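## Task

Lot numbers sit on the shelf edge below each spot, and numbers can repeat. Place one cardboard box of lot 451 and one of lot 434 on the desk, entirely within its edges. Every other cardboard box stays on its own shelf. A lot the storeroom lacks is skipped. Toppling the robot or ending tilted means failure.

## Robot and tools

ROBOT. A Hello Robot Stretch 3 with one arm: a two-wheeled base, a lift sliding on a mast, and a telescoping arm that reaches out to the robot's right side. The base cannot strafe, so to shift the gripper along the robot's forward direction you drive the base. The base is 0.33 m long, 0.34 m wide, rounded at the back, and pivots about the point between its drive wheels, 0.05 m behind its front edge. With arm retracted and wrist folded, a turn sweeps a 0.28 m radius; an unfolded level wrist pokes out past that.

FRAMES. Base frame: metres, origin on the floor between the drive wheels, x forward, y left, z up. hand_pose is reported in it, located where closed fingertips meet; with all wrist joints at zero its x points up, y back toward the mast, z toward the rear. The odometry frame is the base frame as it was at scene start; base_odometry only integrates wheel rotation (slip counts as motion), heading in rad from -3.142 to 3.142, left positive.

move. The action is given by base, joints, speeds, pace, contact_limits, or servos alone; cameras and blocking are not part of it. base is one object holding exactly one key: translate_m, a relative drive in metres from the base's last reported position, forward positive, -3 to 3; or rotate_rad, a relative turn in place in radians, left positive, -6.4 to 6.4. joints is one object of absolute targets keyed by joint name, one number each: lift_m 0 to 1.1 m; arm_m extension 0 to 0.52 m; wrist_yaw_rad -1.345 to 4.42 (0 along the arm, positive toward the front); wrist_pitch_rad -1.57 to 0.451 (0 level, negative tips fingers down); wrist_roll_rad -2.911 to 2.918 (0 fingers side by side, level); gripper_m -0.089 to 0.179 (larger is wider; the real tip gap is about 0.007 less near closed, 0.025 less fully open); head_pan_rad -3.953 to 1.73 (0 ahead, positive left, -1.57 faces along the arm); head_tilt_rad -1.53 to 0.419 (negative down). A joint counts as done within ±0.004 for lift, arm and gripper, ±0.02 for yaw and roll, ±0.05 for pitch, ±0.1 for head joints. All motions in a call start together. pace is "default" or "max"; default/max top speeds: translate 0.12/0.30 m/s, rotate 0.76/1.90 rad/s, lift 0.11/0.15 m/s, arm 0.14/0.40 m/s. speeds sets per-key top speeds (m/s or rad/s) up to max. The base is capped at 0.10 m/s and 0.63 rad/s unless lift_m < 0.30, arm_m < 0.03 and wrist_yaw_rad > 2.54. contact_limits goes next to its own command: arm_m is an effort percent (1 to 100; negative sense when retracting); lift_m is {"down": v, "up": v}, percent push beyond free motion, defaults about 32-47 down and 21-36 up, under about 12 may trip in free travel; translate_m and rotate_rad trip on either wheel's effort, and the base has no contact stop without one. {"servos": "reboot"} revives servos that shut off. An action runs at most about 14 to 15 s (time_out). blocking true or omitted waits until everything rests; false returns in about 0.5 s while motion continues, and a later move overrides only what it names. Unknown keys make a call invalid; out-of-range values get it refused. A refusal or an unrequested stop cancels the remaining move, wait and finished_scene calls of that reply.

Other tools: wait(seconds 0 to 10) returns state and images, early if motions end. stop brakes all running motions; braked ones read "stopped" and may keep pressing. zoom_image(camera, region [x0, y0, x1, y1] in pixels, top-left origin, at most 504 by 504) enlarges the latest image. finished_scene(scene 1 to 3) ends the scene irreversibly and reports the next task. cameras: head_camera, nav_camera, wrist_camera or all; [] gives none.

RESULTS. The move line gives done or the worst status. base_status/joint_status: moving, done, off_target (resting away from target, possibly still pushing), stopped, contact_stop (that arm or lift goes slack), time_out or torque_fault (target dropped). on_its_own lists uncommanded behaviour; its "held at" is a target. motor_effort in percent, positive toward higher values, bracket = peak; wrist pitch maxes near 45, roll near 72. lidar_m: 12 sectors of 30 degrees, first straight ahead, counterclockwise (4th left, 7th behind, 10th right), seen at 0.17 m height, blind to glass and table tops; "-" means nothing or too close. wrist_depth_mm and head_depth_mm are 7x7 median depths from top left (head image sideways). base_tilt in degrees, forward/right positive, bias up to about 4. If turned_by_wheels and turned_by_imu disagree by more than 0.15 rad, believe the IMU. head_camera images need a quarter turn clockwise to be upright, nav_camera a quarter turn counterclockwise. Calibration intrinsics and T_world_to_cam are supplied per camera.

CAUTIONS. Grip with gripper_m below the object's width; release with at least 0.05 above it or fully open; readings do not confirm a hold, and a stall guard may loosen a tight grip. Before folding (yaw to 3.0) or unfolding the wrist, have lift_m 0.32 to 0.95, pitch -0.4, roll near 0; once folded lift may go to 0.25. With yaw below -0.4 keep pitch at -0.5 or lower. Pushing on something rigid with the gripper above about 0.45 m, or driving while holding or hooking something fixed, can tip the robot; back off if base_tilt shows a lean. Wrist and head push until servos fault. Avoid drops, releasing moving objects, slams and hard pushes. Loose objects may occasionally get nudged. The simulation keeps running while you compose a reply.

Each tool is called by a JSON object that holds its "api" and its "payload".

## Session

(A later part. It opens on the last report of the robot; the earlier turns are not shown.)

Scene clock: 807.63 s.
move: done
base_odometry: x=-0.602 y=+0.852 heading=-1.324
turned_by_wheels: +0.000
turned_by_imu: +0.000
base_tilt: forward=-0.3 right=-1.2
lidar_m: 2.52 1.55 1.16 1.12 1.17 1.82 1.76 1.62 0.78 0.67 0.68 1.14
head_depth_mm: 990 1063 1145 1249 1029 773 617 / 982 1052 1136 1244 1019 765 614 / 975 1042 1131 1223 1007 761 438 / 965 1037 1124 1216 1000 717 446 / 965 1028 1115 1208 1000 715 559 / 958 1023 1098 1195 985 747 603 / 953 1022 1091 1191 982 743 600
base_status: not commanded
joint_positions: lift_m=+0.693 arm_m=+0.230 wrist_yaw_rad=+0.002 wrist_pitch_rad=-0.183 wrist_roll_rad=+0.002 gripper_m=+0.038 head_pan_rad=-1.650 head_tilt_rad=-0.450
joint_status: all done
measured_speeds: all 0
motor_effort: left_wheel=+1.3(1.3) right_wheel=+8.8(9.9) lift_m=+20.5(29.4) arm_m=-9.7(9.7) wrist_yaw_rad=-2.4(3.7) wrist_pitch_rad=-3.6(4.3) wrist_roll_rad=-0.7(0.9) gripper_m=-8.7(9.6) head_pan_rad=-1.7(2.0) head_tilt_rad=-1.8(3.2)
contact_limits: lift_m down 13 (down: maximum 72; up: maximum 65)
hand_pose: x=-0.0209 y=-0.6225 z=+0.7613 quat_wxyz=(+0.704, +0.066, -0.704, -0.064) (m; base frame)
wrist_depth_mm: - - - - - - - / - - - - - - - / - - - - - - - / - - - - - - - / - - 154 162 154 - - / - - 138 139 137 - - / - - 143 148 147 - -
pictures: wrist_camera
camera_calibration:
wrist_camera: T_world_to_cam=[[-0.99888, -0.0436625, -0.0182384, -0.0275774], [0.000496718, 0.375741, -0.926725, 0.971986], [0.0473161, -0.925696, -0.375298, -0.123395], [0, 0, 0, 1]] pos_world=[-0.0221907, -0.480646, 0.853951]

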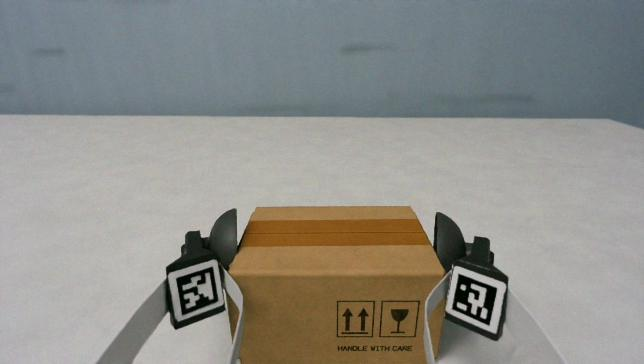

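{"api": "move", "payload": {"joints": {"lift_m": 0.699}, "speeds": {"lift_m": 0.02}, "cameras": []}}

{"api": "move", "payload": {"joints": {"gripper_m": 0.179}, "cameras": ["wrist_camera"]}}

{"api": "move", "payload": {"joints": {"arm_m": 0.01}, "speeds": {"arm_m": 0.06}, "cameras": ["head_camera", "wrist_camera"]}}

Scene clock: 820.33 s.
move: done
base_odometry: x=-0.602 y=+0.852 heading=-1.324
turned_by_wheels: +0.000
turned_by_imu: +0.000
base_tilt: forward=-0.3 right=-1.2
lidar_m: 2.52 1.54 1.15 1.12 1.17 1.81 1.76 1.61 0.78 0.67 0.68 1.14
head_depth_mm: 987 1061 1140 1246 1027 773 617 / 982 1054 1133 1235 1020 765 597 / 973 1044 1125 1227 1011 763 432 / 971 1037 1126 1215 1002 704 442 / 964 1034 1118 1207 994 714 558 / 957 1020 1104 1199 989 749 602 / 950 1015 1088 1180 981 744 600
base_status: not commanded
joint_positions: lift_m=+0.699 arm_m=+0.230 wrist_yaw_rad=+0.002 wrist_pitch_rad=-0.205 wrist_roll_rad=+0.002 gripper_m=+0.038 head_pan_rad=-1.650 head_tilt_rad=-0.450
joint_status: all done
measured_speeds: all 0
motor_effort: left_wheel=+1.0(1.3) right_wheel=+9.6(9.8) lift_m=+27.7(31.5) arm_m=-11.9(12.0) wrist_yaw_rad=-2.4(3.3) wrist_pitch_rad=+0.6(3.6) wrist_roll_rad=-0.6(1.0) gripper_m=-9.0(9.2) head_pan_rad=-1.7(2.1) head_tilt_rad=-1.8(2.6)
hand_pose: x=-0.0209 y=-0.6209 z=+0.7619 quat_wxyz=(+0.703, +0.073, -0.704, -0.072) (m; base frame)
wrist_depth_mm: - - - - - - - / - - - - - - - / - - - - - - - / - - - - - - - / - - 154 161 153 - - / - - 136 139 137 - - / - - 146 148 148 - -
pictures: none
No camera images: "cameras" was empty.

Scene clock: 822.27 s.
move: done
base_odometry: x=-0.602 y=+0.852 heading=-1.324
turned_by_wheels: +0.000
turned_by_imu: +0.000
base_tilt: forward=-0.3 right=-1.1
lidar_m: 2.52 1.55 1.15 1.12 1.17 1.81 1.76 1.62 0.78 0.67 0.68 1.14
head_depth_mm: 991 1063 1146 1245 1030 769 616 / 980 1053 1141 1243 1021 767 597 / 972 1048 1130 1221 1010 762 433 / 970 1036 1118 1224 1005 699 442 / 964 1032 1115 1208 994 715 559 / 955 1022 1101 1201 988 722 603 / 954 1017 1093 1187 979 743 601
base_status: not commanded
joint_positions: lift_m=+0.699 arm_m=+0.230 wrist_yaw_rad=+0.002 wrist_pitch_rad=-0.214 wrist_roll_rad=+0.002 gripper_m=+0.179 head_pan_rad=-1.650 head_tilt_rad=-0.450
joint_status: all done
measured_speeds: all 0
motor_effort: left_wheel=+0.9(1.6) right_wheel=+9.7(10.4) lift_m=+27.5(27.8) arm_m=-11.2(12.7) wrist_yaw_rad=-1.4(3.8) wrist_pitch_rad=+2.1(2.2) wrist_roll_rad=-0.8(0.9) gripper_m=+0.1(83.6) head_pan_rad=-1.7(2.0) head_tilt_rad=-1.8(2.6)
hand_pose: x=-0.0210 y=-0.6203 z=+0.7598 quat_wxyz=(+0.703, +0.076, -0.703, -0.075) (m; base frame)
wrist_depth_mm: - - - - - - - / - - - - - - - / - - - - - - - / - - - - - - - / - 142 157 157 156 - - / - 126 137 136 137 - - / - - 148 148 148 - 105
pictures: wrist_camera
camera_calibration:
wrist_camera: T_world_to_cam=[[-0.998899, -0.0426794, -0.019495, -0.0260035], [0.000603058, 0.403772, -0.914859, 0.978175], [0.0469171, -0.913863, -0.403302, -0.0932395], [0, 0, 0, 1]] pos_world=[-0.0221903, -0.481278, 0.856782]

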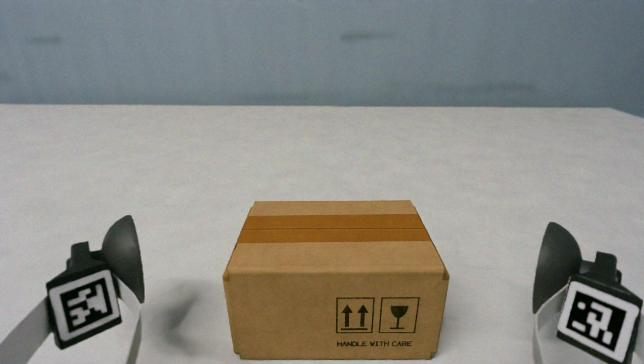

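Scene clock: 826.63 s.
move: done
base_odometry: x=-0.602 y=+0.852 heading=-1.324
turned_by_wheels: +0.000
turned_by_imu: +0.000
base_tilt: forward=-0.3 right=-1.1
lidar_m: 2.52 1.55 1.15 1.12 1.17 1.82 1.76 1.62 0.78 0.67 0.68 1.14
head_depth_mm: 988 1064 1146 1251 1024 771 616 / 981 1052 1137 1240 1021 767 614 / 975 1042 1132 1229 1011 760 611 / 966 1036 1124 1219 1002 732 607 / 961 1031 1113 1206 994 719 606 / 960 1027 1108 1195 986 749 603 / 950 1016 1098 1198 981 744 599
base_status: not commanded
joint_positions: lift_m=+0.699 arm_m=+0.010 wrist_yaw_rad=+0.002 wrist_pitch_rad=-0.214 wrist_roll_rad=+0.002 gripper_m=+0.179 head_pan_rad=-1.650 head_tilt_rad=-0.450
joint_status: all done
measured_speeds: all 0
motor_effort: left_wheel=+0.6(1.4) right_wheel=+9.0(10.0) lift_m=+30.6(31.6) arm_m=-12.3(15.7) wrist_yaw_rad=-1.1(3.6) wrist_pitch_rad=+2.1(2.2) wrist_roll_rad=-0.8(1.0) gripper_m=+0.8(1.0) head_pan_rad=-1.9(2.2) head_tilt_rad=-1.9(2.7)
hand_pose: x=-0.0210 y=-0.4002 z=+0.7597 quat_wxyz=(+0.703, +0.076, -0.703, -0.075) (m; base frame)
wrist_depth_mm: - - - - - - - / - - - - - - - / - - - 345 - - - / - - - 349 - - - / - 143 - - - - - / - 126 - - - - - / - - - - - - 105
pictures: head_camera (sideways), wrist_camera
camera_calibration:
head_camera: T_world_to_cam=[[-0.0155367, 0.38929, -0.920984, 1.21403], [0.991855, -0.110458, -0.0634218, 0.0760922], [-0.12642, -0.914468, -0.384403, 0.456687], [0, 0, 0, 1]] pos_world=[0.0011239, -0.0465807, 1.29848]
wrist_camera: T_world_to_cam=[[-0.998899, -0.0426718, -0.0195143, -0.0165975], [0.000602774, 0.404181, -0.914679, 0.889207], [0.0469183, -0.913683, -0.40371, 0.108167], [0, 0, 0, 1]] pos_world=[-0.0221903, -0.261279, 0.856683]

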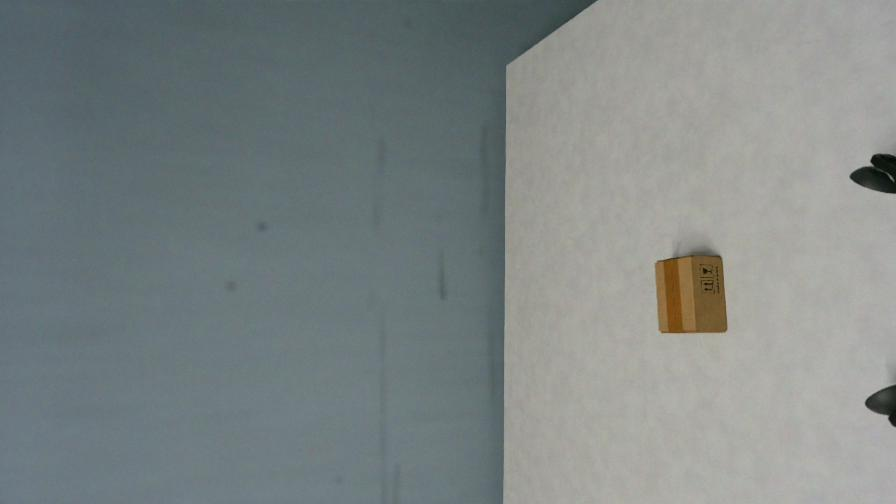

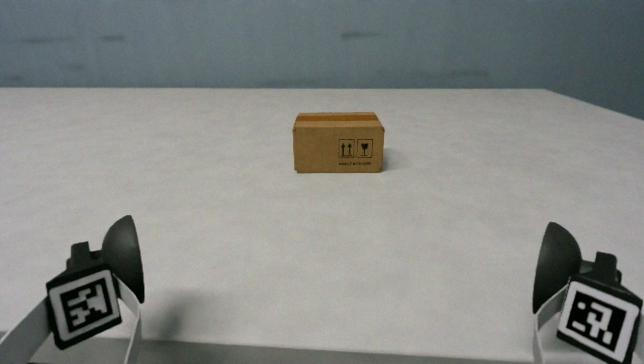

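{"api": "move", "payload": {"joints": {"head_pan_rad": -0.9}, "cameras": ["head_camera", "nav_camera"]}}

Scene clock: 830.47 s.
move: done
base_odometry: x=-0.602 y=+0.852 heading=-1.324
turned_by_wheels: +0.000
turned_by_imu: +0.000
base_tilt: forward=-0.3 right=-1.3
lidar_m: 2.52 1.54 1.15 1.12 1.17 1.82 1.76 1.61 0.78 0.67 0.68 1.14
head_depth_mm: 1027 1078 1135 1201 1025 770 618 / 1099 1158 1222 1295 1024 766 614 / 1182 1255 1331 1389 1012 762 611 / 1281 1367 1463 1491 1001 754 666 / 1392 1504 1619 1489 992 753 1312 / 1514 1632 1787 1882 992 836 1335 / 1680 1840 2040 2233 980 1600 1299
base_status: not commanded
joint_positions: lift_m=+0.699 arm_m=+0.010 wrist_yaw_rad=+0.002 wrist_pitch_rad=-0.214 wrist_roll_rad=+0.002 gripper_m=+0.179 head_pan_rad=-0.883 head_tilt_rad=-0.450
joint_status: all done
measured_speeds: all 0
motor_effort: left_wheel=+0.7(1.3) right_wheel=+9.8(10.2) lift_m=+30.1(30.4) arm_m=-5.1(7.1) wrist_yaw_rad=-2.1(2.9) wrist_pitch_rad=+2.1(2.3) wrist_roll_rad=-0.8(0.9) gripper_m=+0.8(1.2) head_pan_rad=+0.3(5.3) head_tilt_rad=-1.9(2.2)
hand_pose: x=-0.0210 y=-0.4002 z=+0.7597 quat_wxyz=(+0.703, +0.076, -0.703, -0.075) (m; base frame)
wrist_depth_mm: - - - - - - - / - - - - - - - / - - - 345 - - - / - - - 350 - - - / - 142 - - - - - / - 126 - - - - - / - - - - - - 105
pictures: head_camera (sideways), nav_camera (sideways)
camera_calibration:
head_camera: T_world_to_cam=[[-0.281414, 0.269423, -0.920987, 1.21568], [0.790673, 0.608941, -0.0634581, 0.0773916], [0.54373, -0.746057, -0.38439, 0.452534], [0, 0, 0, 1]] pos_world=[0.0348608, -0.0370412, 1.29848]
nav_camera: T_world_to_cam=[[0.274197, -0.306693, 0.911458, -1.14476], [-0.762044, -0.647424, 0.0113995, 0.039976], [0.586604, -0.697697, -0.411236, 0.48482], [0, 0, 0, 1]] pos_world=[0.0599557, 0.0130501, 1.24232]

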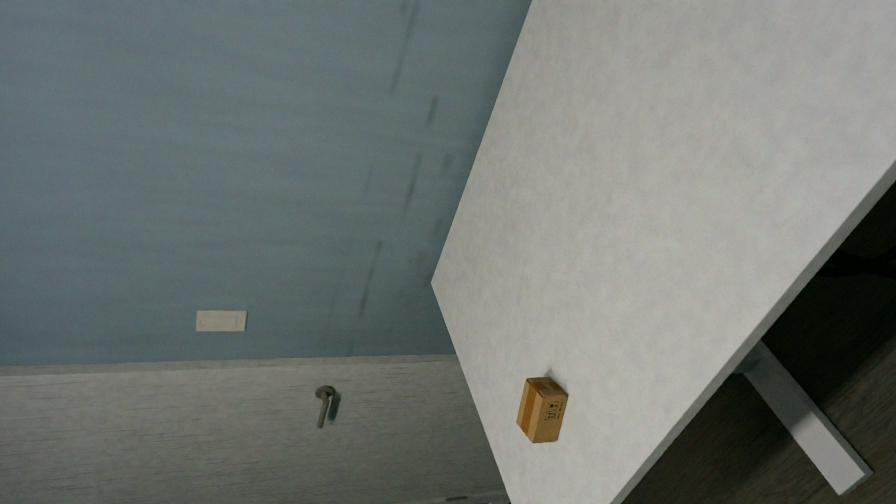

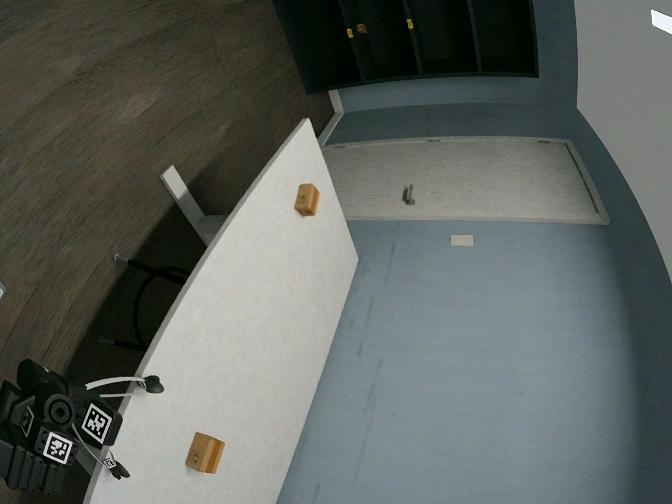

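{"api": "finished_scene", "payload": {"scene": 2}}

The scene is finished: the task was done.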